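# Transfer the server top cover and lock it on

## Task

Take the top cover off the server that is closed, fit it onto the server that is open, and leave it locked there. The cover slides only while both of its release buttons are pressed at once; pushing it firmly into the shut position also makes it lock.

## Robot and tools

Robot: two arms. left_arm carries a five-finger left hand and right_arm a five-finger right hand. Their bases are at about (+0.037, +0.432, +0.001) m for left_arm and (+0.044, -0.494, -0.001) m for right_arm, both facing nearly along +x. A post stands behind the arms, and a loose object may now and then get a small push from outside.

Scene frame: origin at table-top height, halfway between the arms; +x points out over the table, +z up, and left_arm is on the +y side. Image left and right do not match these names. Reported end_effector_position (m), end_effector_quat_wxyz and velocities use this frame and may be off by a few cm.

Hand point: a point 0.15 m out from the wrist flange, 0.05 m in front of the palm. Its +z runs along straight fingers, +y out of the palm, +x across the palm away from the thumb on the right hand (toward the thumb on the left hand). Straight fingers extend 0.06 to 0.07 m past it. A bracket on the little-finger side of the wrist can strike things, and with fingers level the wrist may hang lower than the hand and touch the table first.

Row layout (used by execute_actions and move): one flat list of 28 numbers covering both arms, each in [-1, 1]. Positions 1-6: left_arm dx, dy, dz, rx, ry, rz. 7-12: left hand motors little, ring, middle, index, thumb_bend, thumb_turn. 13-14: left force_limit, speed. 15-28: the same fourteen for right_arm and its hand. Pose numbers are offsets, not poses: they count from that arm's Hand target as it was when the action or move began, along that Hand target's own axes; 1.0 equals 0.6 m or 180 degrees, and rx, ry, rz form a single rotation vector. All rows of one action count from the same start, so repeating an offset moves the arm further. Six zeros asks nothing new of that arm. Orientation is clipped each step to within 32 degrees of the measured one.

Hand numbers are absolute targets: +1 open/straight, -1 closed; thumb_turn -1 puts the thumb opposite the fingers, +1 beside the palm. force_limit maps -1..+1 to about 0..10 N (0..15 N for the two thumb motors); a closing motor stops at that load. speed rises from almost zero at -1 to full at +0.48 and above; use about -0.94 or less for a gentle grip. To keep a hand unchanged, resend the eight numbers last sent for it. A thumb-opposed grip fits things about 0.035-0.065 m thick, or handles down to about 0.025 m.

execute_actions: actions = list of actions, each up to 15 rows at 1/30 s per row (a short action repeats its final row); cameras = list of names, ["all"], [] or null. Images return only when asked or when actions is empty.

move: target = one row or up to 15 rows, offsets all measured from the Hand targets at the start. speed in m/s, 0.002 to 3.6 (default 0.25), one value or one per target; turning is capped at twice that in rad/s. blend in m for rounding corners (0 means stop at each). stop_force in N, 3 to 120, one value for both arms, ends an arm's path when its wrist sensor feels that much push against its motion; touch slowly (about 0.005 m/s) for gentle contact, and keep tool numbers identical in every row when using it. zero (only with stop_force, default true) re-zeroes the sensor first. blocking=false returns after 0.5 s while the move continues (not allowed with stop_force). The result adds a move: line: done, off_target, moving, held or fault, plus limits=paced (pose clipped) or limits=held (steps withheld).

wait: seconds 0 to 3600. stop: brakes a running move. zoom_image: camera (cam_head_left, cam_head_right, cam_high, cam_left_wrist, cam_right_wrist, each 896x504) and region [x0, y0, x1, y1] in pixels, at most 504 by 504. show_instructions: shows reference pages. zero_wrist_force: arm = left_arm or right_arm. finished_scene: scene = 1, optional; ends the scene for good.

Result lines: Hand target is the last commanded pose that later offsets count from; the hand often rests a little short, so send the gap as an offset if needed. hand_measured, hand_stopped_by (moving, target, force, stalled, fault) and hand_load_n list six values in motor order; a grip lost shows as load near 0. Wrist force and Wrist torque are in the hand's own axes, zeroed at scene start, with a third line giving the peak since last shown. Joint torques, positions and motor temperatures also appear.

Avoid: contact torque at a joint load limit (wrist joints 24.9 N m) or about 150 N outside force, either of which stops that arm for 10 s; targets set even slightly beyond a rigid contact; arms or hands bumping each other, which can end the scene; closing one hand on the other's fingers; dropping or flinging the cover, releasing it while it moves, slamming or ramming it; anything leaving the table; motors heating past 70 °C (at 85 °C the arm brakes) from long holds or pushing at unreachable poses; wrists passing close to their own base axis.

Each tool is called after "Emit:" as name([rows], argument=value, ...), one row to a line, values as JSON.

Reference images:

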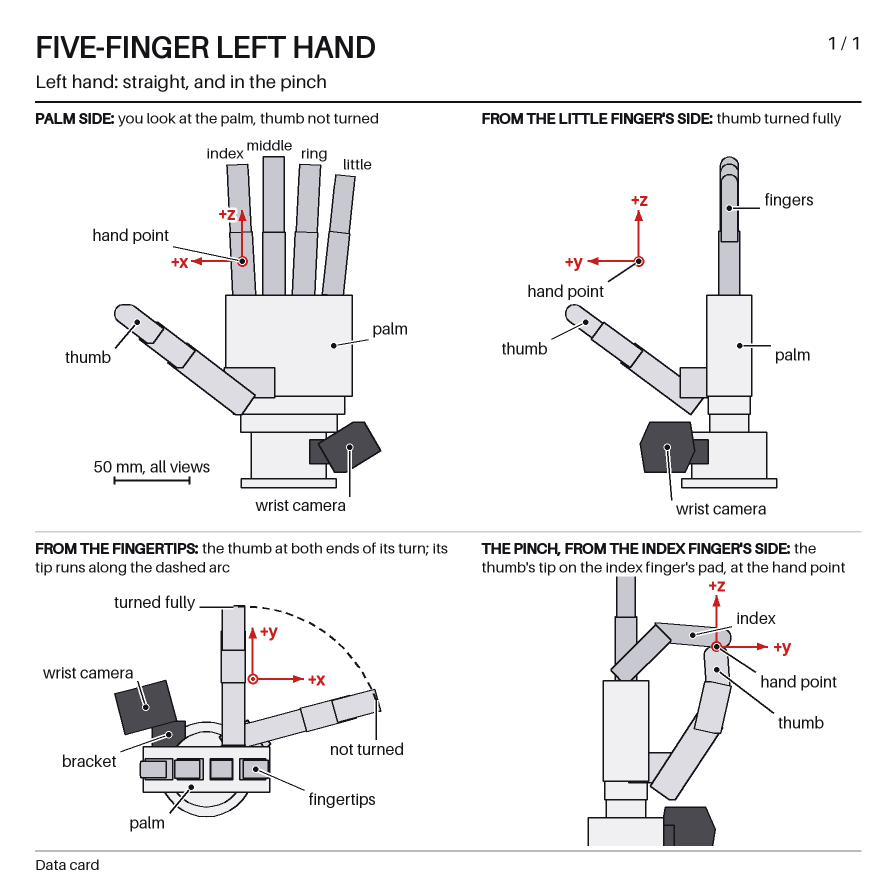

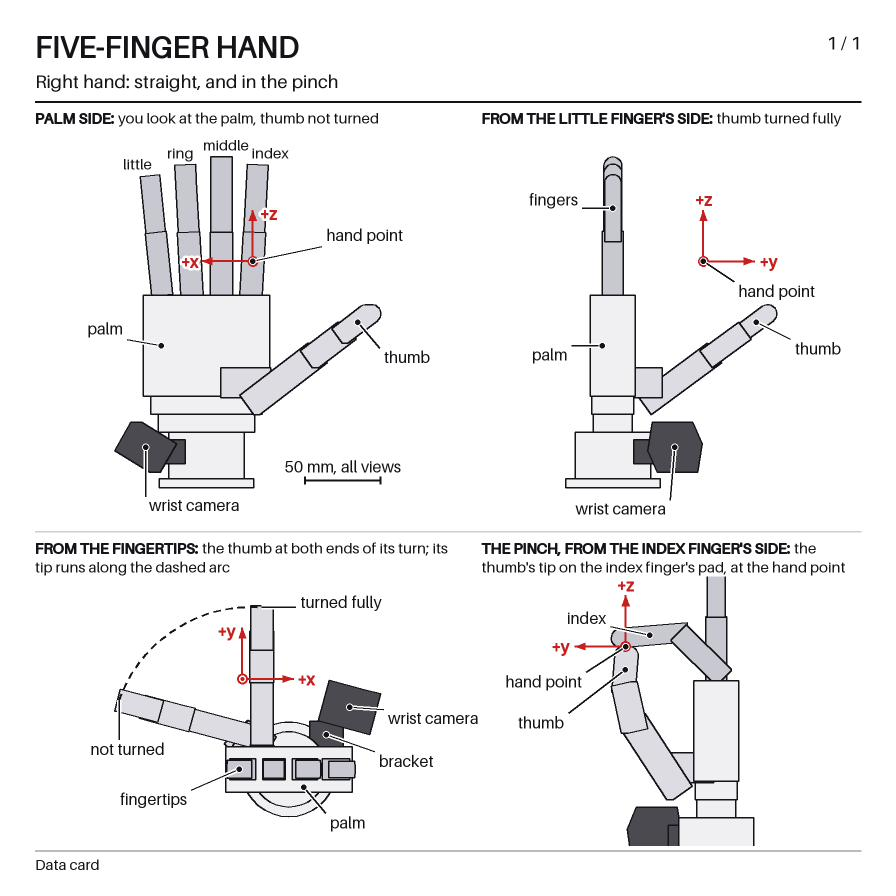

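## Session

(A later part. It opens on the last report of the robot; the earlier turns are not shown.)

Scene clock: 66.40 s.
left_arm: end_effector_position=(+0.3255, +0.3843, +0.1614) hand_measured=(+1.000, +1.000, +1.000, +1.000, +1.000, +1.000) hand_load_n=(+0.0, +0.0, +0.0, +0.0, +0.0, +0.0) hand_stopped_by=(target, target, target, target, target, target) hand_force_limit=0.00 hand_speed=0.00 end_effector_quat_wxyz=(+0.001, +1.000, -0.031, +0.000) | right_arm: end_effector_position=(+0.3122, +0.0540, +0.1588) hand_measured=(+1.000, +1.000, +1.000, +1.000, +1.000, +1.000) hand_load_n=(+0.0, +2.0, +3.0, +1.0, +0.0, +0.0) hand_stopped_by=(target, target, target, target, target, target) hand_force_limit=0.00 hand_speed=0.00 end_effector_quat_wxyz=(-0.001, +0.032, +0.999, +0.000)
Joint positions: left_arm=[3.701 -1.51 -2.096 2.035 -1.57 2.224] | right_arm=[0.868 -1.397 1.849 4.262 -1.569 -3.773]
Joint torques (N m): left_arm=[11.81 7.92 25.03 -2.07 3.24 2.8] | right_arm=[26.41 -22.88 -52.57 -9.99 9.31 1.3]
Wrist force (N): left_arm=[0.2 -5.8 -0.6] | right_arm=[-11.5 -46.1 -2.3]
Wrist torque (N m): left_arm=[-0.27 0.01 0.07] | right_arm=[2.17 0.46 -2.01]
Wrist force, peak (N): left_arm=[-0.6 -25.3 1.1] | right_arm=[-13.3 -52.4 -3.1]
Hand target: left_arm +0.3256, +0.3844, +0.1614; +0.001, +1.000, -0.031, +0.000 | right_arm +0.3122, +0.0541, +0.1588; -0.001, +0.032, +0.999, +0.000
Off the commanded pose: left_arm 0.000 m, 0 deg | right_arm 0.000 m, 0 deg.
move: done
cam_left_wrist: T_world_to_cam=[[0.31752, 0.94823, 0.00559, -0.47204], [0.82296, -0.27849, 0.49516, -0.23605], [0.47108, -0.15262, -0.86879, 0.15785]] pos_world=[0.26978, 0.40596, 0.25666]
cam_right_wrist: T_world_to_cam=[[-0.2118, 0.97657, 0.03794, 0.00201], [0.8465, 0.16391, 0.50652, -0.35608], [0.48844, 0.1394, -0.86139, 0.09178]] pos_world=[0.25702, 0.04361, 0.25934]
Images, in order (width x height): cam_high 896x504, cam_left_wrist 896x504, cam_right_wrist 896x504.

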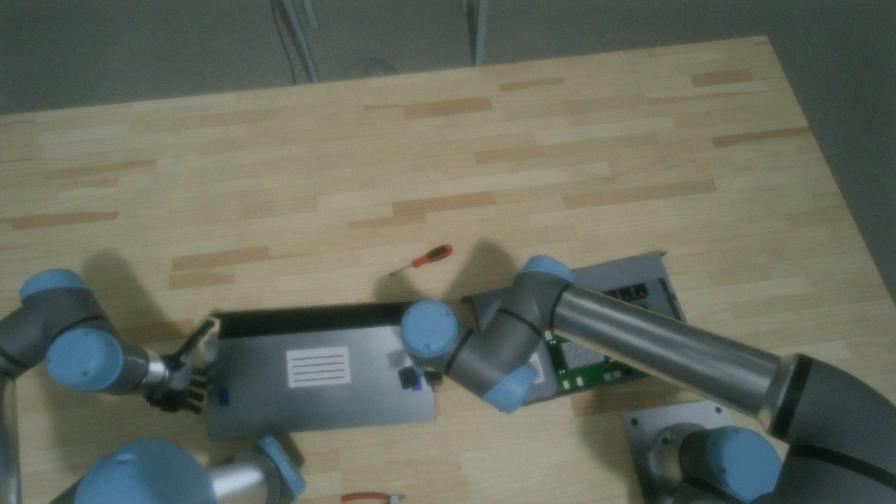

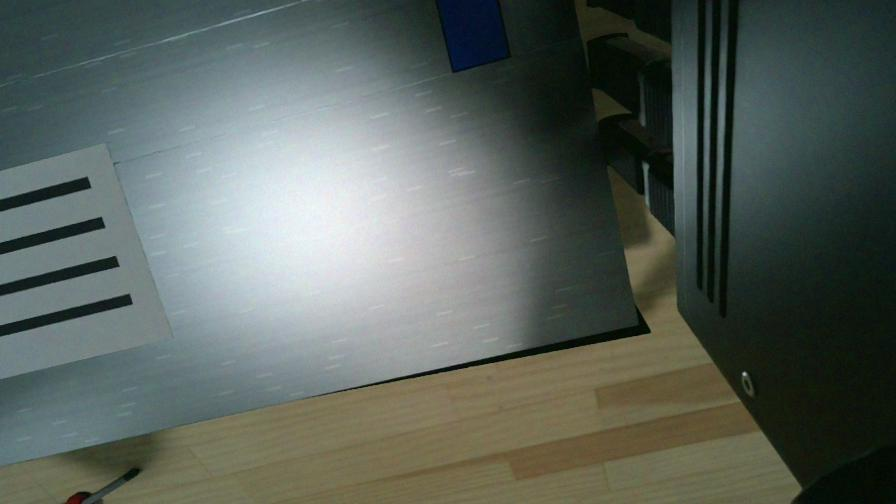

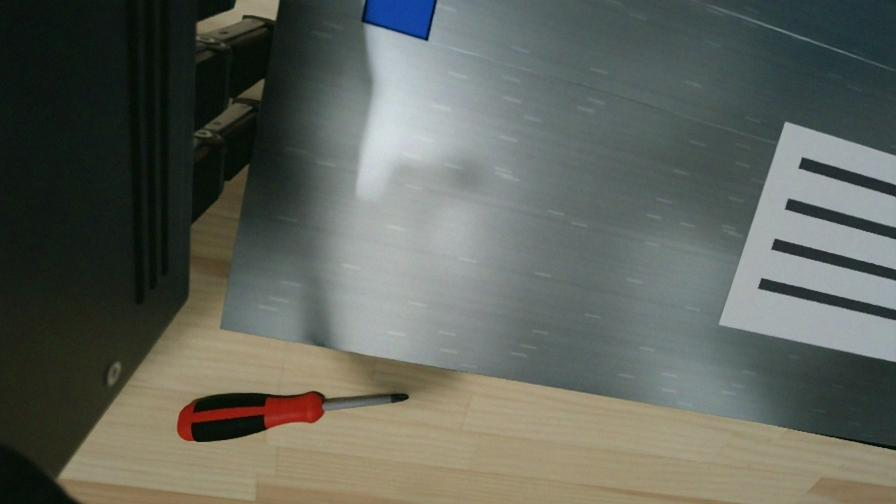

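Emit:
execute_actions(actions=[], cameras=["cam_head_left","cam_head_right","cam_high"])

Emit:
zoom_image(camera="cam_head_left", region=[290, 290, 570, 504])

Emit:
zoom_image(camera="cam_high", region=[40, 280, 340, 504])

Scene clock: 66.70 s.
left_arm: end_effector_position=(+0.3256, +0.3844, +0.1614) hand_measured=(+1.000, +1.000, +1.000, +1.000, +1.000, +1.000) hand_load_n=(+0.0, +0.0, +0.0, +0.5, +0.0, +0.0) hand_stopped_by=(target, target, target, target, target, target) hand_force_limit=0.00 hand_speed=0.00 end_effector_quat_wxyz=(+0.001, +1.000, -0.031, +0.000) | right_arm: end_effector_position=(+0.3122, +0.0541, +0.1588) hand_measured=(+1.000, +1.000, +1.000, +1.000, +1.000, +1.000) hand_load_n=(+0.0, +2.0, +2.5, +1.0, +0.0, +0.0) hand_stopped_by=(target, target, target, target, target, target) hand_force_limit=0.00 hand_speed=0.00 end_effector_quat_wxyz=(-0.001, +0.032, +0.999, +0.000)
Joint positions: left_arm=[3.701 -1.511 -2.096 2.035 -1.57 2.225] | right_arm=[0.869 -1.397 1.849 4.262 -1.569 -3.772]
Joint velocities: within noise
Joint torques (N m): left_arm=[12.69 7.71 23.76 -1.87 3.34 2.8] | right_arm=[26.27 -23.22 -51.64 -10.14 8.18 1.36]
Motor temperatures (°C): left_arm=[26 23 24 28 28 36] | right_arm=[24 26 22 33 33 31]
Wrist force (N): left_arm=[0.1 -5.7 0.1] | right_arm=[-11.4 -46.2 -2.6]
Wrist torque (N m): left_arm=[-0.28 0.06 0.06] | right_arm=[2.20 0.46 -2.00]
Wrist force, peak (N): left_arm=[-0.1 -5.8 0.1] | right_arm=[-11.6 -46.3 -2.5]
Hand target: left_arm +0.3256, +0.3844, +0.1614; +0.001, +1.000, -0.031, +0.000 | right_arm +0.3122, +0.0541, +0.1588; -0.001, +0.032, +0.999, +0.000
Off the commanded pose: left_arm 0.000 m, 0 deg | right_arm 0.000 m, 0 deg.
Images, in order (width x height): cam_head_left 896x504, cam_head_right 896x504, cam_high 896x504.

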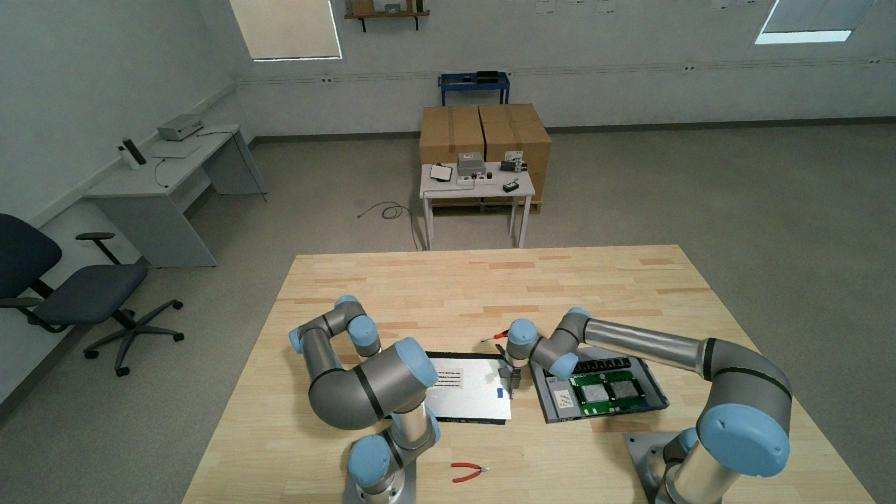

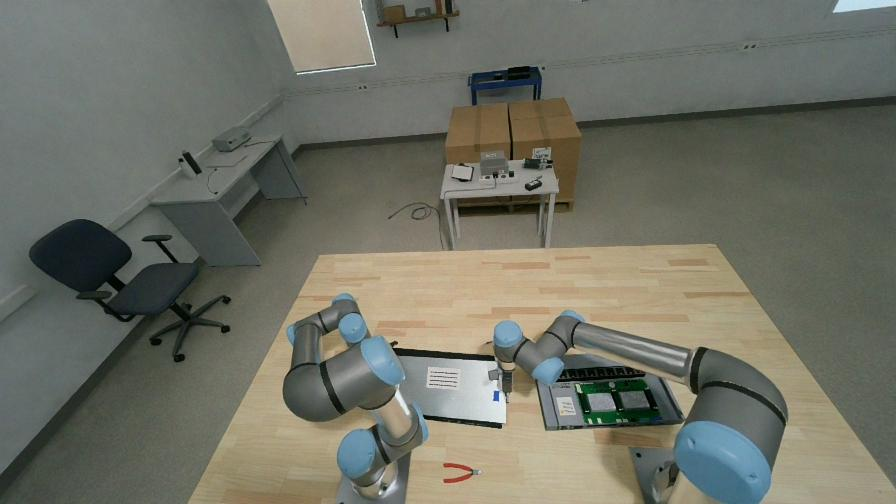

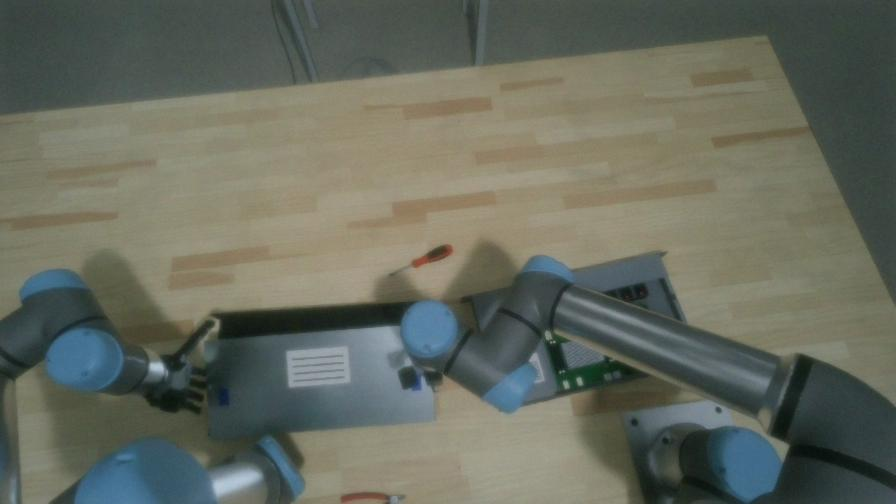

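Scaled by 1.800.

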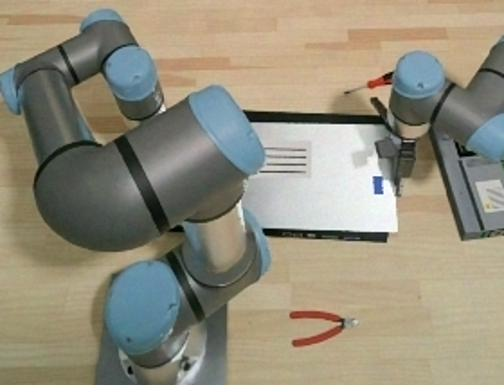

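Scaled by 1.680.

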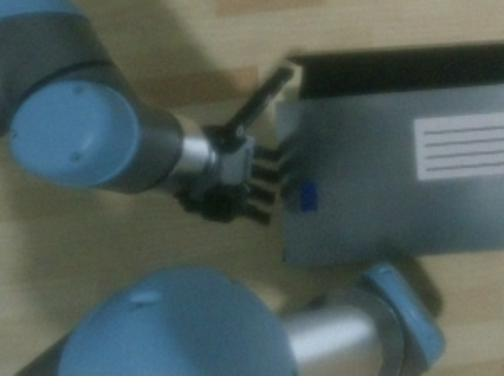

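Emit:
move([
  [0.0213,0.0738,0,0,0,0,1,1,1,1,1,1,0,0,-0.0213,-0.0738,0,0,0,0,1,1,1,1,1,1,0,0],
], speed=0.04, cameras=["cam_left_wrist","cam_right_wrist","cam_high"])

Scene clock: 70.90 s.
left_arm: end_effector_position=(+0.3355, +0.3394, +0.1615) hand_measured=(+1.000, +1.000, +1.000, +1.000, +1.000, +1.000) hand_load_n=(+0.0, +0.0, +0.0, +0.0, +0.0, +0.0) hand_stopped_by=(target, target, target, target, target, target) hand_force_limit=0.00 hand_speed=0.00 end_effector_quat_wxyz=(+0.001, +1.000, -0.031, +0.000) | right_arm: end_effector_position=(+0.3221, +0.0091, +0.1588) hand_measured=(+1.000, +1.000, +1.000, +1.000, +1.000, +1.000) hand_load_n=(+0.0, +0.0, +0.0, +0.0, +0.0, +0.5) hand_stopped_by=(target, target, target, target, target, target) hand_force_limit=0.00 hand_speed=0.00 end_effector_quat_wxyz=(-0.001, +0.032, +0.999, +0.000)
Joint positions: left_arm=[3.51 -1.542 -2.067 2.037 -1.569 2.034] | right_arm=[0.795 -1.479 1.944 4.249 -1.569 -3.846]
Joint torques (N m): left_arm=[-9.58 8.71 26.52 -1.27 -2.1 -2.17] | right_arm=[-8.73 -37.7 -11.66 -3.76 2.06 -1.71]
Wrist force (N): left_arm=[-0.2 0.3 -0.3] | right_arm=[-3.7 2.1 -2.2]
Wrist torque (N m): left_arm=[-0.14 0.11 0.12] | right_arm=[0.51 0.69 -0.15]
Wrist force, peak (N): left_arm=[5.6 -51.6 6.5] | right_arm=[-11.5 -46.5 -2.7]
Hand target: left_arm +0.3355, +0.3394, +0.1615; +0.001, +1.000, -0.031, +0.000 | right_arm +0.3221, +0.0091, +0.1588; -0.001, +0.032, +0.999, +0.000
Off the commanded pose: left_arm 0.000 m, 0 deg | right_arm 0.000 m, 0 deg.
move: done
cam_left_wrist: T_world_to_cam=[[0.31772, 0.94817, 0.00549, -0.43274], [0.82287, -0.2786, 0.49525, -0.25677], [0.47111, -0.15283, -0.86874, 0.14644]] pos_world=[0.27978, 0.36116, 0.25676]
cam_right_wrist: T_world_to_cam=[[-0.21167, 0.97661, 0.03789, 0.04784], [0.84649, 0.16381, 0.50658, -0.35713], [0.48852, 0.1393, -0.86136, 0.09316]] pos_world=[0.26692, -0.00119, 0.25934]
Images, in order (width x height): cam_high 896x504, cam_left_wrist 896x504, cam_right_wrist 896x504.

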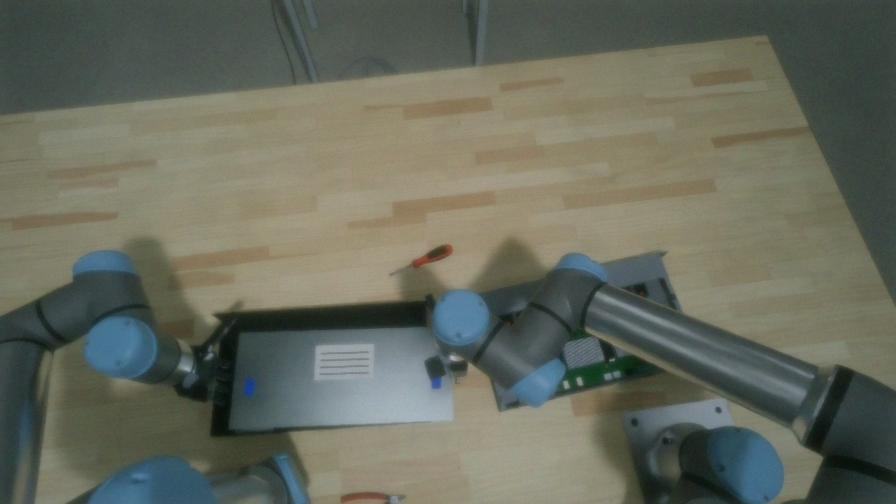

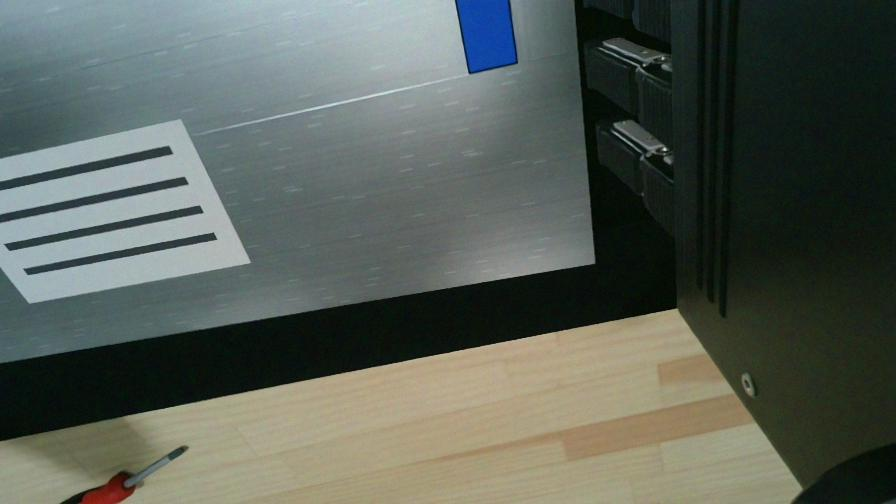

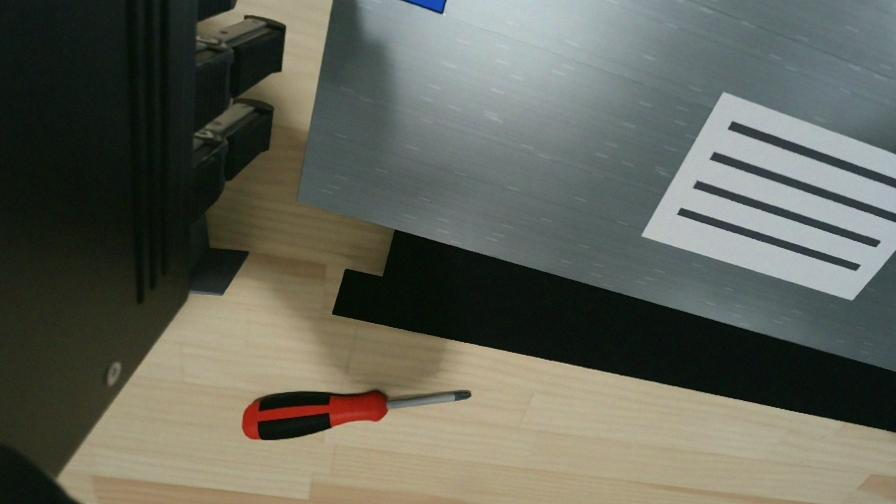

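Emit:
zoom_image(camera="cam_left_wrist", region=[480, 0, 720, 340])

Emit:
zoom_image(camera="cam_right_wrist", region=[190, 0, 500, 340])

Emit:
zoom_image(camera="cam_high", region=[200, 290, 470, 450])

Scaled by 1.482.

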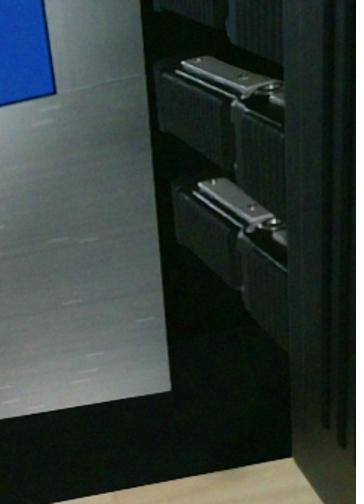

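Scaled by 1.482.

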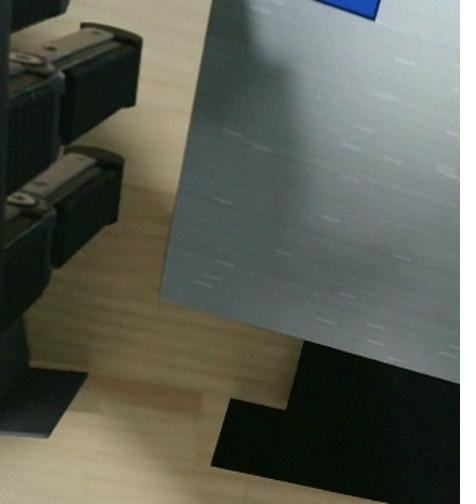

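Scaled by 1.867.

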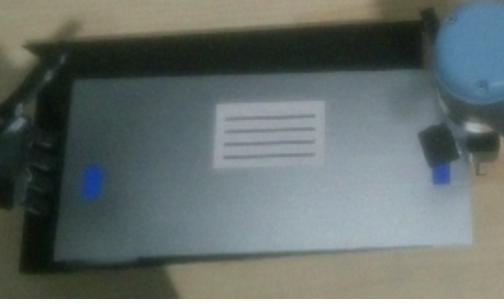

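Emit:
move([
  [0.0310,-0.0312,0.0417,0,0,0.0206,1,1,1,1,1,1,0,0,0.0150,-0.0110,0.0417,0,0,0.0206,1,1,1,1,1,1,0,0],
], speed=0.06, cameras=["cam_left_wrist","cam_right_wrist"])

Emit:
zoom_image(camera="cam_left_wrist", region=[480, 0, 720, 340])

Emit:
zoom_image(camera="cam_right_wrist", region=[190, 0, 500, 340])

Scene clock: 73.53 s.
left_arm: end_effector_position=(+0.3552, +0.3568, +0.1365) hand_measured=(+1.000, +1.000, +1.000, +1.000, +1.000, +1.000) hand_load_n=(+0.0, +0.0, +0.0, +0.0, +0.0, -0.5) hand_stopped_by=(target, target, target, target, target, target) hand_force_limit=0.00 hand_speed=0.00 end_effector_quat_wxyz=(+0.001, +0.998, -0.064, +0.000) | right_arm: end_effector_position=(+0.3127, +0.0031, +0.1339) hand_measured=(+1.000, +1.000, +1.000, +1.000, +1.000, +1.000) hand_load_n=(+0.0, +0.0, +0.0, +0.0, +0.0, +0.0) hand_stopped_by=(target, target, target, target, target, target) hand_force_limit=0.00 hand_speed=0.00 end_effector_quat_wxyz=(-0.001, +0.064, +0.998, +0.000)
Joint positions: left_arm=[3.541 -1.632 -2.047 2.108 -1.569 2.129] | right_arm=[0.809 -1.47 2.006 4.178 -1.569 -3.767]
Joint torques (N m): left_arm=[13.08 11.74 24.77 -1.1 2.41 2.53] | right_arm=[10.76 -17.01 -10.72 -3.83 -1.35 1.64]
Wrist force (N): left_arm=[-0.2 0.1 -0.4] | right_arm=[-3.4 1.9 -1.9]
Wrist torque (N m): left_arm=[-0.17 0.11 0.02] | right_arm=[0.47 0.62 -0.27]
Wrist force, peak (N): left_arm=[-0.4 0.7 -0.8] | right_arm=[-3.7 2.2 -2.4]
Hand target: left_arm +0.3553, +0.3568, +0.1364; +0.001, +0.998, -0.064, +0.000 | right_arm +0.3127, +0.0031, +0.1338; -0.001, +0.064, +0.998, +0.000
Off the commanded pose: left_arm 0.000 m, 0 deg | right_arm 0.000 m, 0 deg.
move: done
cam_left_wrist: T_world_to_cam=[[0.37807, 0.92576, 0.00555, -0.46872], [0.8032, -0.33099, 0.49529, -0.23004], [0.46036, -0.1828, -0.86871, 0.13264]] pos_world=[0.30091, 0.38203, 0.23176]
cam_right_wrist: T_world_to_cam=[[-0.14835, 0.98821, 0.03784, 0.03289], [0.85535, 0.10902, 0.50646, -0.33808], [0.49636, 0.1075, -0.86143, 0.07483]] pos_world=[0.25692, -0.00369, 0.23444]

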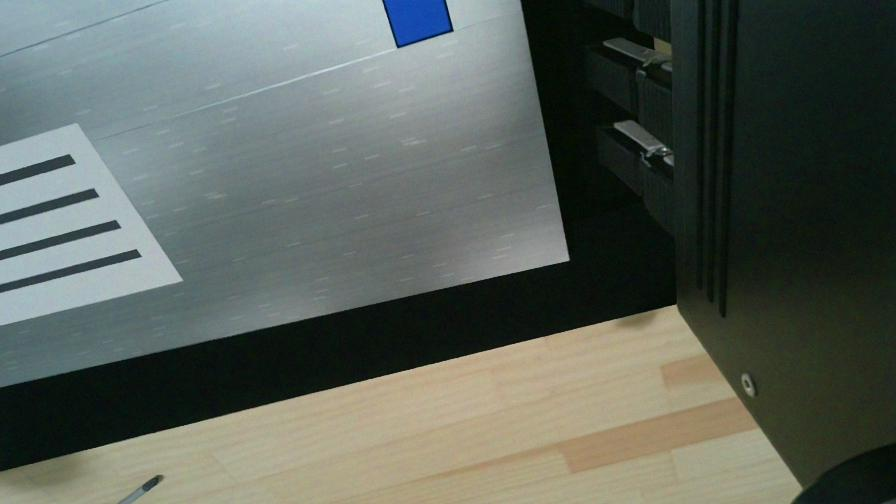

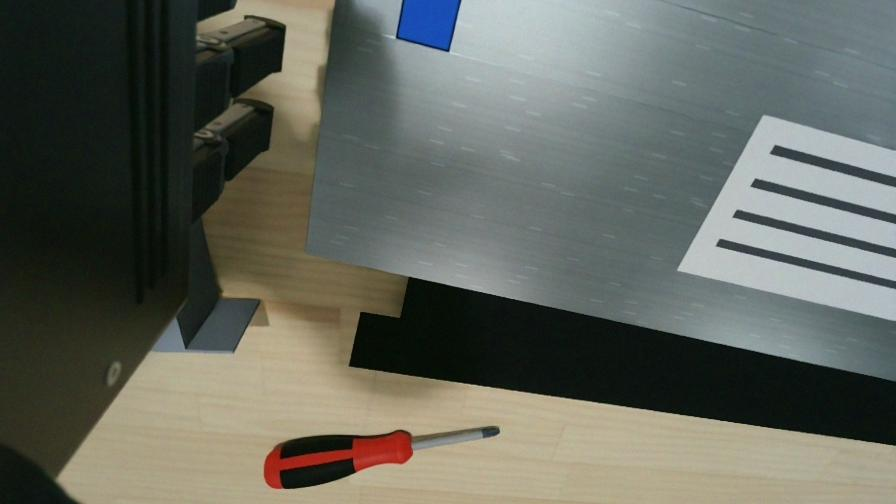

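Scaled by 1.482.

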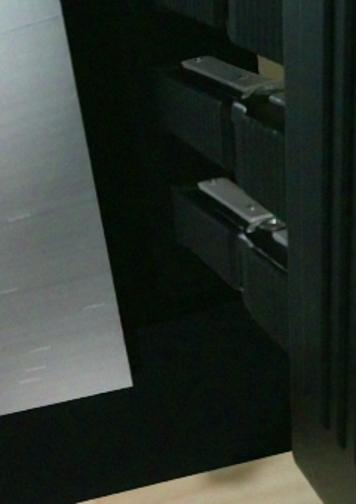

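Scaled by 1.482.

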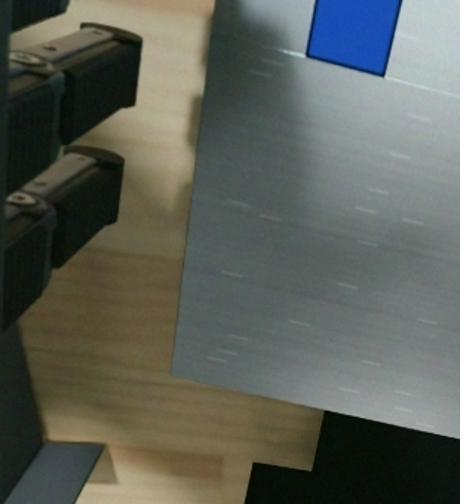

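Emit:
move([
  [0,0,0.0373,0,0,0,1,1,1,1,1,1,0,0,0,0,0.0688,0,0,0,1,1,1,1,1,1,0,0],
], speed=0.03, stop_force=6, cameras=["cam_left_wrist","cam_right_wrist"])

Emit:
zoom_image(camera="cam_left_wrist", region=[480, 0, 720, 340])

Emit:
zoom_image(camera="cam_right_wrist", region=[190, 0, 500, 340])

Scene clock: 76.73 s.
left_arm: end_effector_position=(+0.3553, +0.3568, +0.1140) hand_measured=(+1.000, +1.000, +1.000, +1.000, +1.000, +1.000) hand_load_n=(+0.0, +0.0, +0.0, +0.0, +0.0, +0.0) hand_stopped_by=(target, target, target, target, target, target) hand_force_limit=0.00 hand_speed=0.00 end_effector_quat_wxyz=(+0.001, +0.998, -0.064, +0.000) | right_arm: end_effector_position=(+0.3126, +0.0030, +0.0925) hand_measured=(+1.000, +1.000, +1.000, +1.000, +1.000, +1.000) hand_load_n=(+0.0, +0.0, +0.0, +0.0, +0.0, +0.0) hand_stopped_by=(target, target, target, target, target, target) hand_force_limit=0.00 hand_speed=0.00 end_effector_quat_wxyz=(-0.001, +0.064, +0.998, +0.000)
Joint positions: left_arm=[3.541 -1.665 -2.079 2.172 -1.569 2.129] | right_arm=[0.809 -1.409 2.063 4.061 -1.569 -3.767]
Joint torques (N m): left_arm=[-7.43 11.71 2.23 -1.03 1.46 -2.01] | right_arm=[10.98 -18.42 -9.39 -3.77 -1.33 1.76]
Wrist force (N): left_arm=[0.1 0.2 -0.7] | right_arm=[-3.4 2.1 -2.1]
Wrist torque (N m): left_arm=[-0.12 0.06 0.03] | right_arm=[0.51 0.64 -0.25]
Wrist force, peak (N): left_arm=[-0.5 0.3 -0.8] | right_arm=[-3.8 2.5 -2.0]
Hand target: left_arm +0.3553, +0.3568, +0.1140; +0.001, +0.998, -0.064, +0.000 | right_arm +0.3126, +0.0030, +0.0925; -0.001, +0.064, +0.998, +0.000
Off the commanded pose: left_arm 0.000 m, 0 deg | right_arm 0.000 m, 0 deg.
move: done
cam_left_wrist: T_world_to_cam=[[0.37829, 0.92567, 0.00558, -0.46867], [0.8031, -0.33119, 0.49532, -0.21892], [0.46035, -0.18289, -0.86869, 0.11317]] pos_world=[0.30101, 0.38203, 0.20936]
cam_right_wrist: T_world_to_cam=[[-0.1481, 0.98825, 0.03775, 0.0344], [0.85531, 0.10883, 0.50655, -0.31704], [0.49649, 0.10731, -0.86138, 0.03917]] pos_world=[0.25682, -0.0037, 0.19304]

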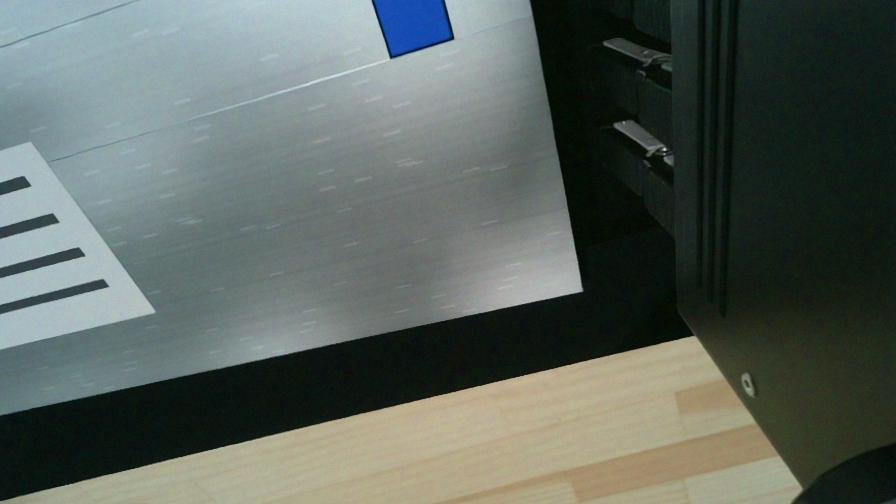

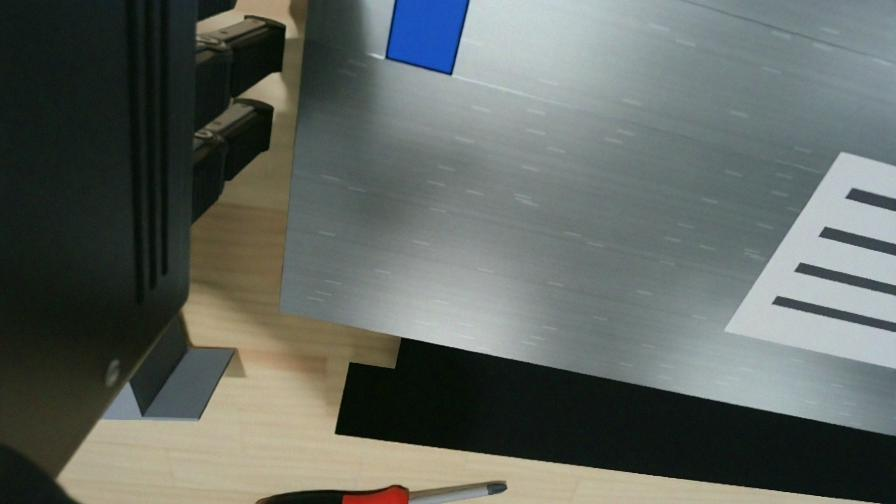

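Scaled by 1.482.

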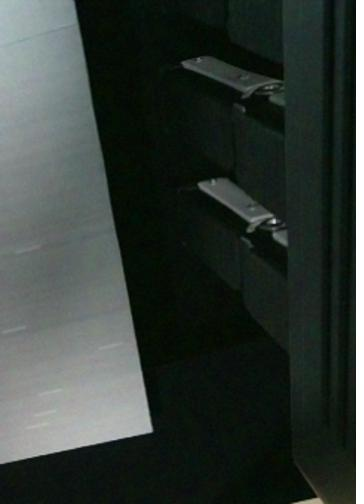

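Scaled by 1.482.

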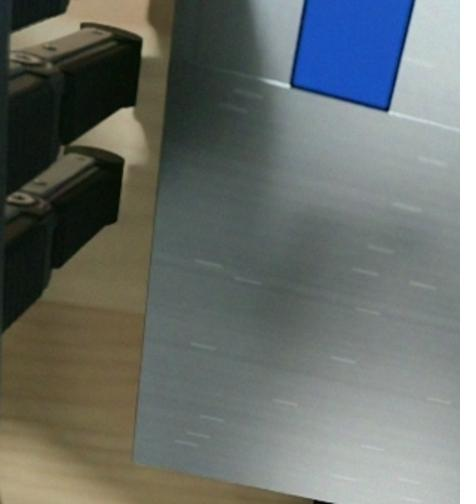

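Emit:
move([
  [0,0.03,0,0,0,0,1,1,1,1,1,1,0,0,0,0.03,0,0,0,0,1,1,1,1,1,1,0,0],
], speed=0.006, stop_force=8, cameras=["cam_left_wrist","cam_right_wrist"])

Scene clock: 80.03 s.
left_arm: end_effector_position=(+0.3538, +0.3450, +0.1141) hand_measured=(+1.000, +1.000, +1.000, +1.000, +1.000, +1.000) hand_load_n=(+0.0, +0.0, +0.0, +0.5, +0.0, +0.0) hand_stopped_by=(target, target, target, target, target, target) hand_force_limit=0.00 hand_speed=0.00 end_effector_quat_wxyz=(+0.001, +0.998, -0.064, +0.000) | right_arm: end_effector_position=(+0.3139, +0.0137, +0.0925) hand_measured=(+1.000, +1.000, +1.000, +1.000, +1.000, +1.000) hand_load_n=(+0.5, +0.0, +0.0, -0.5, +0.0, +0.0) hand_stopped_by=(target, target, target, target, target, target) hand_force_limit=0.00 hand_speed=0.00 end_effector_quat_wxyz=(-0.001, +0.064, +0.998, +0.000)
Joint positions: left_arm=[3.502 -1.663 -2.081 2.173 -1.569 2.09] | right_arm=[0.822 -1.387 2.035 4.066 -1.569 -3.754]
Joint torques (N m): left_arm=[12.87 17.85 0.71 -5.08 2.19 2.88] | right_arm=[-8.95 -40.49 -10.5 -4.33 1.99 -1.31]
Wrist force (N): left_arm=[-0.3 -6.2 -0.9] | right_arm=[-3.1 -5.1 -3.3]
Wrist torque (N m): left_arm=[-0.08 0.11 0.07] | right_arm=[0.65 0.65 -0.70]
Wrist force, peak (N): left_arm=[-0.3 -11.7 -1.3] | right_arm=[-3.8 -10.1 -5.3]
Hand target: left_arm +0.3538, +0.3450, +0.1141; +0.001, +0.998, -0.064, +0.000 (not the last commanded pose) | right_arm +0.3139, +0.0137, +0.0925; -0.001, +0.064, +0.998, +0.000 (not the last commanded pose)
Off the commanded pose: left_arm 0.006 m, 0 deg | right_arm 0.007 m, 0 deg.
move: contact (left_arm, right_arm)
cam_left_wrist: T_world_to_cam=[[0.37828, 0.92568, 0.00561, -0.45709], [0.80304, -0.33117, 0.49543, -0.22167], [0.46047, -0.1829, -0.86863, 0.11163]] pos_world=[0.29951, 0.37013, 0.20936]
cam_right_wrist: T_world_to_cam=[[-0.1481, 0.98825, 0.03775, 0.02412], [0.85531, 0.10883, 0.50655, -0.31931], [0.49649, 0.10731, -0.86138, 0.03739]] pos_world=[0.25812, 0.0069, 0.19304]

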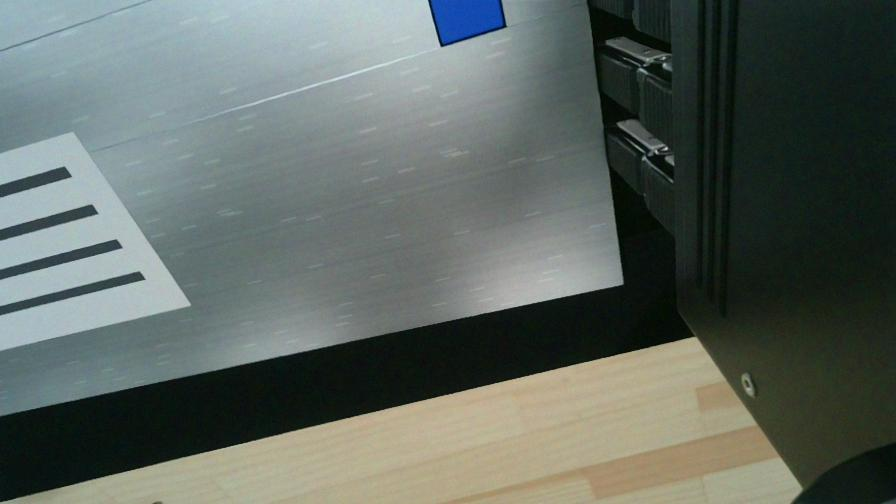

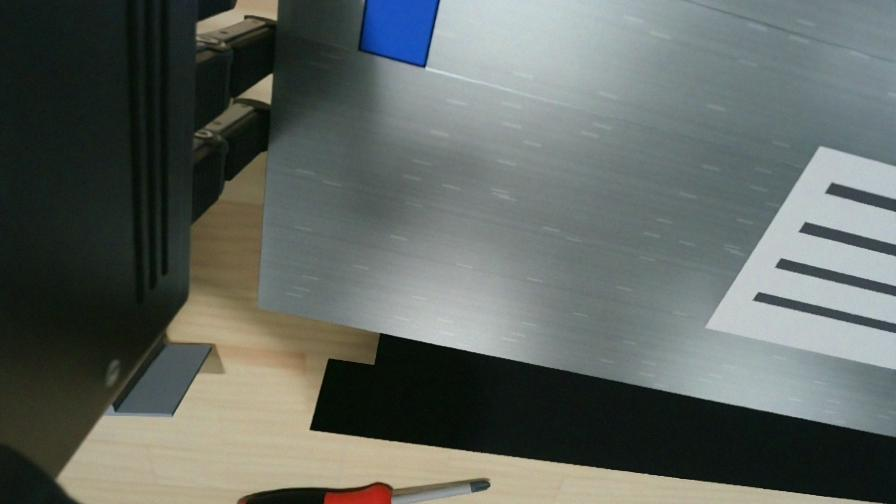

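Emit:
execute_actions(actions=[])

Scene clock: 80.63 s.
left_arm: end_effector_position=(+0.3538, +0.3450, +0.1141) hand_measured=(+1.000, +1.000, +1.000, +1.000, +1.000, +1.000) hand_load_n=(+0.0, +0.0, +0.0, +0.5, +0.0, +0.0) hand_stopped_by=(target, target, target, target, target, target) hand_force_limit=0.00 hand_speed=0.00 end_effector_quat_wxyz=(+0.001, +0.998, -0.064, +0.000) | right_arm: end_effector_position=(+0.3139, +0.0137, +0.0925) hand_measured=(+1.000, +1.000, +1.000, +1.000, +1.000, +1.000) hand_load_n=(+0.5, +0.0, +0.0, +0.0, +0.0, +0.0) hand_stopped_by=(target, target, target, target, target, target) hand_force_limit=0.00 hand_speed=0.00 end_effector_quat_wxyz=(-0.001, +0.064, +0.998, +0.000)
Joint positions: left_arm=[3.502 -1.663 -2.081 2.173 -1.569 2.09] | right_arm=[0.822 -1.387 2.035 4.066 -1.569 -3.754]
Joint velocities: within noise
Joint torques (N m): left_arm=[11.93 15.26 2.6 -4.86 2.24 2.65] | right_arm=[-7.86 -40.48 -10.31 -3.57 2.08 -1.34]
Motor temperatures (°C): left_arm=[26 23 24 28 28 36] | right_arm=[24 26 22 33 33 31]
Wrist force (N): left_arm=[-0.3 -6.2 -1.1] | right_arm=[-3.3 -5.1 -3.3]
Wrist torque (N m): left_arm=[-0.06 0.11 0.08] | right_arm=[0.65 0.69 -0.71]
Wrist force, peak (N): left_arm=[0.0 -6.7 -0.7] | right_arm=[-3.6 -5.0 -3.6]
Hand target: left_arm +0.3538, +0.3450, +0.1141; +0.001, +0.998, -0.064, +0.000 (not the last commanded pose) | right_arm +0.3139, +0.0137, +0.0925; -0.001, +0.064, +0.998, +0.000 (not the last commanded pose)
Off the commanded pose: left_arm 0.006 m, 0 deg | right_arm 0.007 m, 0 deg.
camera_calibration:
cam_left_wrist: T_world_to_cam=[[0.37829, 0.92567, 0.00558, -0.45709], [0.80308, -0.33118, 0.49536, -0.22166], [0.46039, -0.18291, -0.86867, 0.11167]] pos_world=[0.29951, 0.37013, 0.20936]
cam_right_wrist: T_world_to_cam=[[-0.1481, 0.98825, 0.03775, 0.02412], [0.85531, 0.10883, 0.50655, -0.31931], [0.49649, 0.10731, -0.86138, 0.03739]] pos_world=[0.25812, 0.0069, 0.19304]

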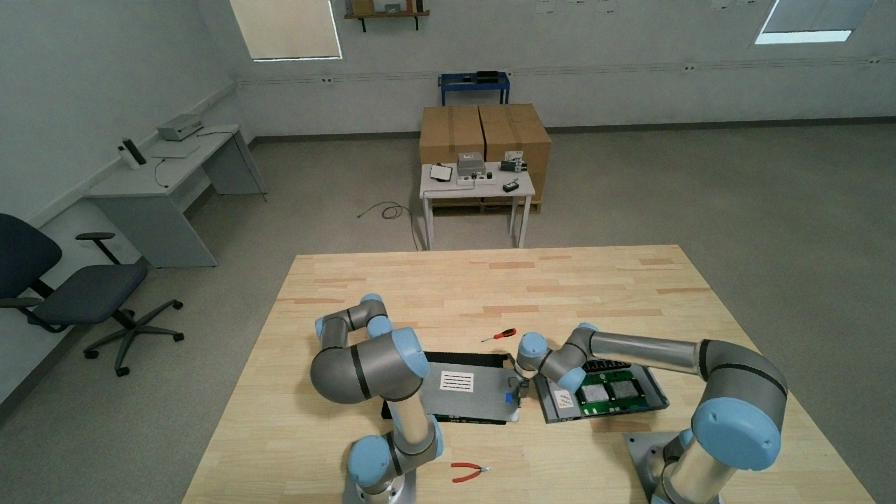

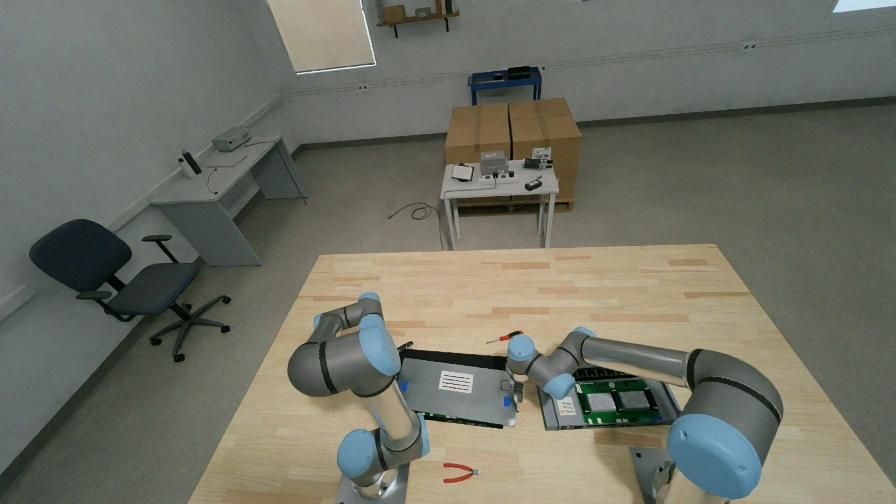

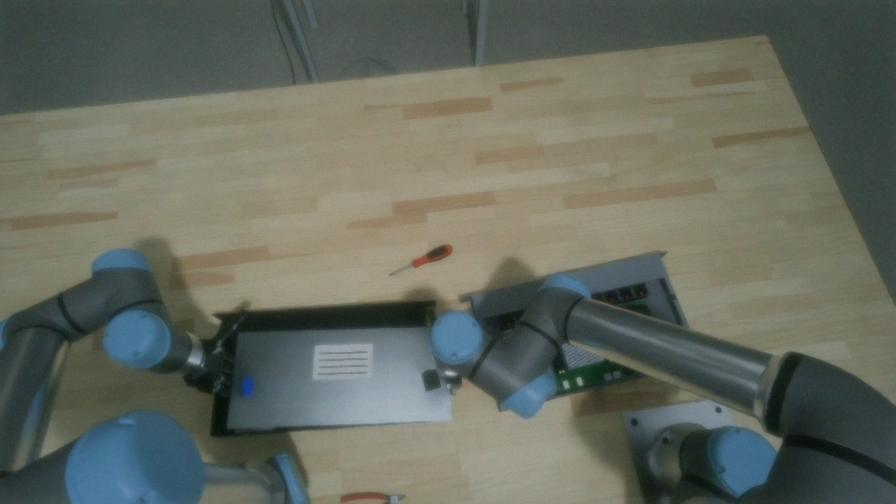

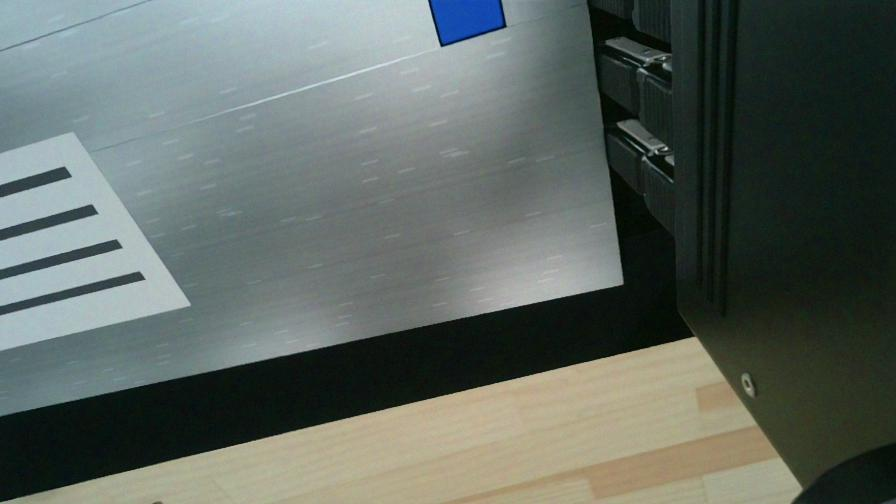

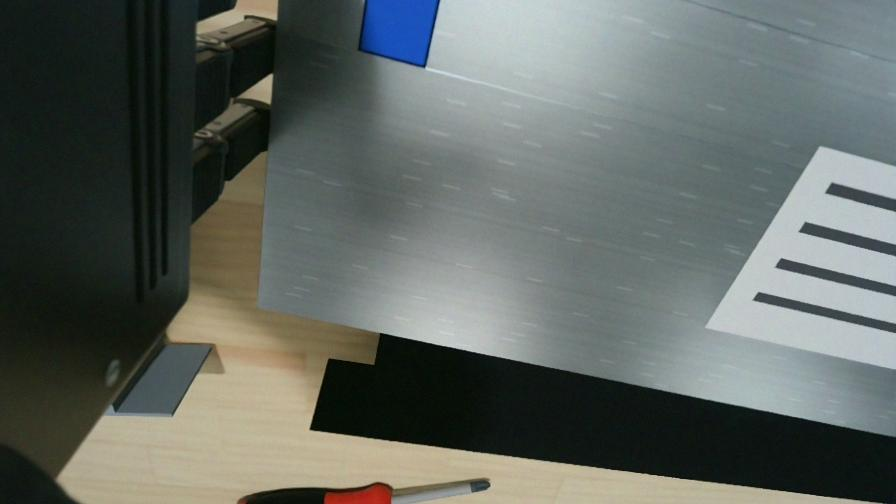

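Emit:
move([
  [0,-0.004,0,0,0,0, 1,1,1,1,1,1,-1,-1, 0,0,0,0,0,0, 1,1,1,1,1,1,-1,-1],
], speed=0.02)

Emit:
move([
  [0,0,0.0058,0,0,0, 1,1,1,1,1,1,-1,-1, 0,0,0,0,0,0, 1,1,1,1,1,1,-1,-1],
], speed=0.01, stop_force=4)

Scene clock: 81.60 s.
left_arm: end_effector_position=(+0.3540, +0.3472, +0.1140) hand_measured=(+1.000, +1.000, +1.000, +1.000, +1.000, +1.000) hand_load_n=(+0.0, +0.0, +0.0, +0.0, +0.0, +0.0) hand_stopped_by=(target, target, target, target, target, target) hand_force_limit=-1.00 hand_speed=-1.00 end_effector_quat_wxyz=(+0.001, +0.998, -0.064, +0.000) | right_arm: end_effector_position=(+0.3139, +0.0137, +0.0925) hand_measured=(+1.000, +1.000, +1.000, +1.000, +1.000, +1.000) hand_load_n=(+0.5, +0.0, +0.0, +0.0, +0.0, +0.0) hand_stopped_by=(target, target, target, target, target, target) hand_force_limit=-1.00 hand_speed=-1.00 end_effector_quat_wxyz=(-0.001, +0.064, +0.998, +0.000)
Joint positions: left_arm=[3.509 -1.663 -2.081 2.173 -1.569 2.098] | right_arm=[0.822 -1.387 2.035 4.066 -1.569 -3.754]
Joint torques (N m): left_arm=[14.69 13.09 23.66 -3.13 0.99 2.79] | right_arm=[-8.77 -40.01 -11.21 -2.31 2.15 -1.49]
Wrist force (N): left_arm=[0.0 0.9 -0.3] | right_arm=[-3.4 -4.9 -3.2]
Wrist torque (N m): left_arm=[-0.02 0.08 0.01] | right_arm=[0.66 0.69 -0.71]
Wrist force, peak (N): left_arm=[-0.4 -6.4 -1.2] | right_arm=[-3.5 -5.2 -3.5]
Hand target: left_arm +0.3541, +0.3473, +0.1141; +0.001, +0.998, -0.064, +0.000 | right_arm +0.3139, +0.0137, +0.0925; -0.001, +0.064, +0.998, +0.000
Off the commanded pose: left_arm 0.000 m, 0 deg | right_arm 0.000 m, 0 deg.
move: done

Scene clock: 83.00 s.
left_arm: end_effector_position=(+0.3541, +0.3473, +0.1106) hand_measured=(+1.000, +1.000, +1.000, +1.000, +1.000, +1.000) hand_load_n=(+0.0, +0.0, +0.0, +0.0, +0.0, +0.0) hand_stopped_by=(target, target, target, target, target, target) hand_force_limit=-1.00 hand_speed=-1.00 end_effector_quat_wxyz=(+0.001, +0.998, -0.064, +0.000) | right_arm: end_effector_position=(+0.3139, +0.0137, +0.0925) hand_measured=(+1.000, +1.000, +1.000, +1.000, +1.000, +1.000) hand_load_n=(+0.5, +0.0, +0.0, +0.0, +0.0, +0.0) hand_stopped_by=(target, target, target, target, target, target) hand_force_limit=-1.00 hand_speed=-1.00 end_effector_quat_wxyz=(-0.001, +0.064, +0.998, +0.000)
Joint positions: left_arm=[3.51 -1.669 -2.086 2.183 -1.569 2.098] | right_arm=[0.822 -1.387 2.035 4.066 -1.569 -3.754]
Joint torques (N m): left_arm=[13.5 12.61 2.64 -1.17 0.59 2.58] | right_arm=[-8.76 -40.63 -10.81 -2.34 2.24 -1.29]
Wrist force (N): left_arm=[-0.1 0.9 -0.3] | right_arm=[-3.3 -5.1 -3.2]
Wrist torque (N m): left_arm=[-0.02 0.09 0.01] | right_arm=[0.64 0.67 -0.70]
Wrist force, peak (N): left_arm=[-0.5 0.9 -0.8] | right_arm=[-3.4 -5.3 -3.5]
Hand target: left_arm +0.3541, +0.3473, +0.1106; +0.001, +0.998, -0.064, +0.000 | right_arm +0.3139, +0.0137, +0.0925; -0.001, +0.064, +0.998, +0.000
Off the commanded pose: left_arm 0.000 m, 0 deg | right_arm 0.000 m, 0 deg.
move: done

Emit:
move([
  [0,0.008,0,0,0,0, 1,1,1,1,1,1,-1,-1, 0,0,0,0,0,0, 1,1,1,1,1,1,-1,-1],
], speed=0.004, stop_force=12)

Scene clock: 84.87 s.
left_arm: end_effector_position=(+0.3538, +0.3448, +0.1106) hand_measured=(+1.000, +1.000, +1.000, +1.000, +1.000, +1.000) hand_load_n=(+0.0, +0.0, +0.0, +0.5, +0.0, +0.0) hand_stopped_by=(target, target, target, target, target, target) hand_force_limit=-1.00 hand_speed=-1.00 end_effector_quat_wxyz=(+0.001, +0.998, -0.064, +0.000) | right_arm: end_effector_position=(+0.3139, +0.0137, +0.0925) hand_measured=(+1.000, +1.000, +1.000, +1.000, +1.000, +1.000) hand_load_n=(+0.5, +0.0, +0.0, +0.0, +0.0, +0.0) hand_stopped_by=(target, target, target, target, target, target) hand_force_limit=-1.00 hand_speed=-1.00 end_effector_quat_wxyz=(-0.001, +0.064, +0.998, +0.000)
Joint positions: left_arm=[3.501 -1.668 -2.086 2.183 -1.569 2.09] | right_arm=[0.822 -1.387 2.035 4.066 -1.569 -3.754]
Joint torques (N m): left_arm=[11.42 15.23 6.18 -5.46 1.39 2.98] | right_arm=[-8.19 -39.56 -12.83 -3.88 2.09 -1.11]
Wrist force (N): left_arm=[0.7 -9.5 -0.2] | right_arm=[-2.4 -6.3 -3.7]
Wrist torque (N m): left_arm=[-0.15 0.13 0.17] | right_arm=[0.63 0.67 -0.72]
Wrist force, peak (N): left_arm=[0.9 -14.1 -1.0] | right_arm=[-2.7 -6.5 -3.6]
Hand target: left_arm +0.3538, +0.3449, +0.1106; +0.001, +0.998, -0.064, +0.000 (not the last commanded pose) | right_arm +0.3139, +0.0137, +0.0925; -0.001, +0.064, +0.998, +0.000
Off the commanded pose: left_arm 0.002 m, 0 deg | right_arm 0.000 m, 0 deg.
move: contact (left_arm)


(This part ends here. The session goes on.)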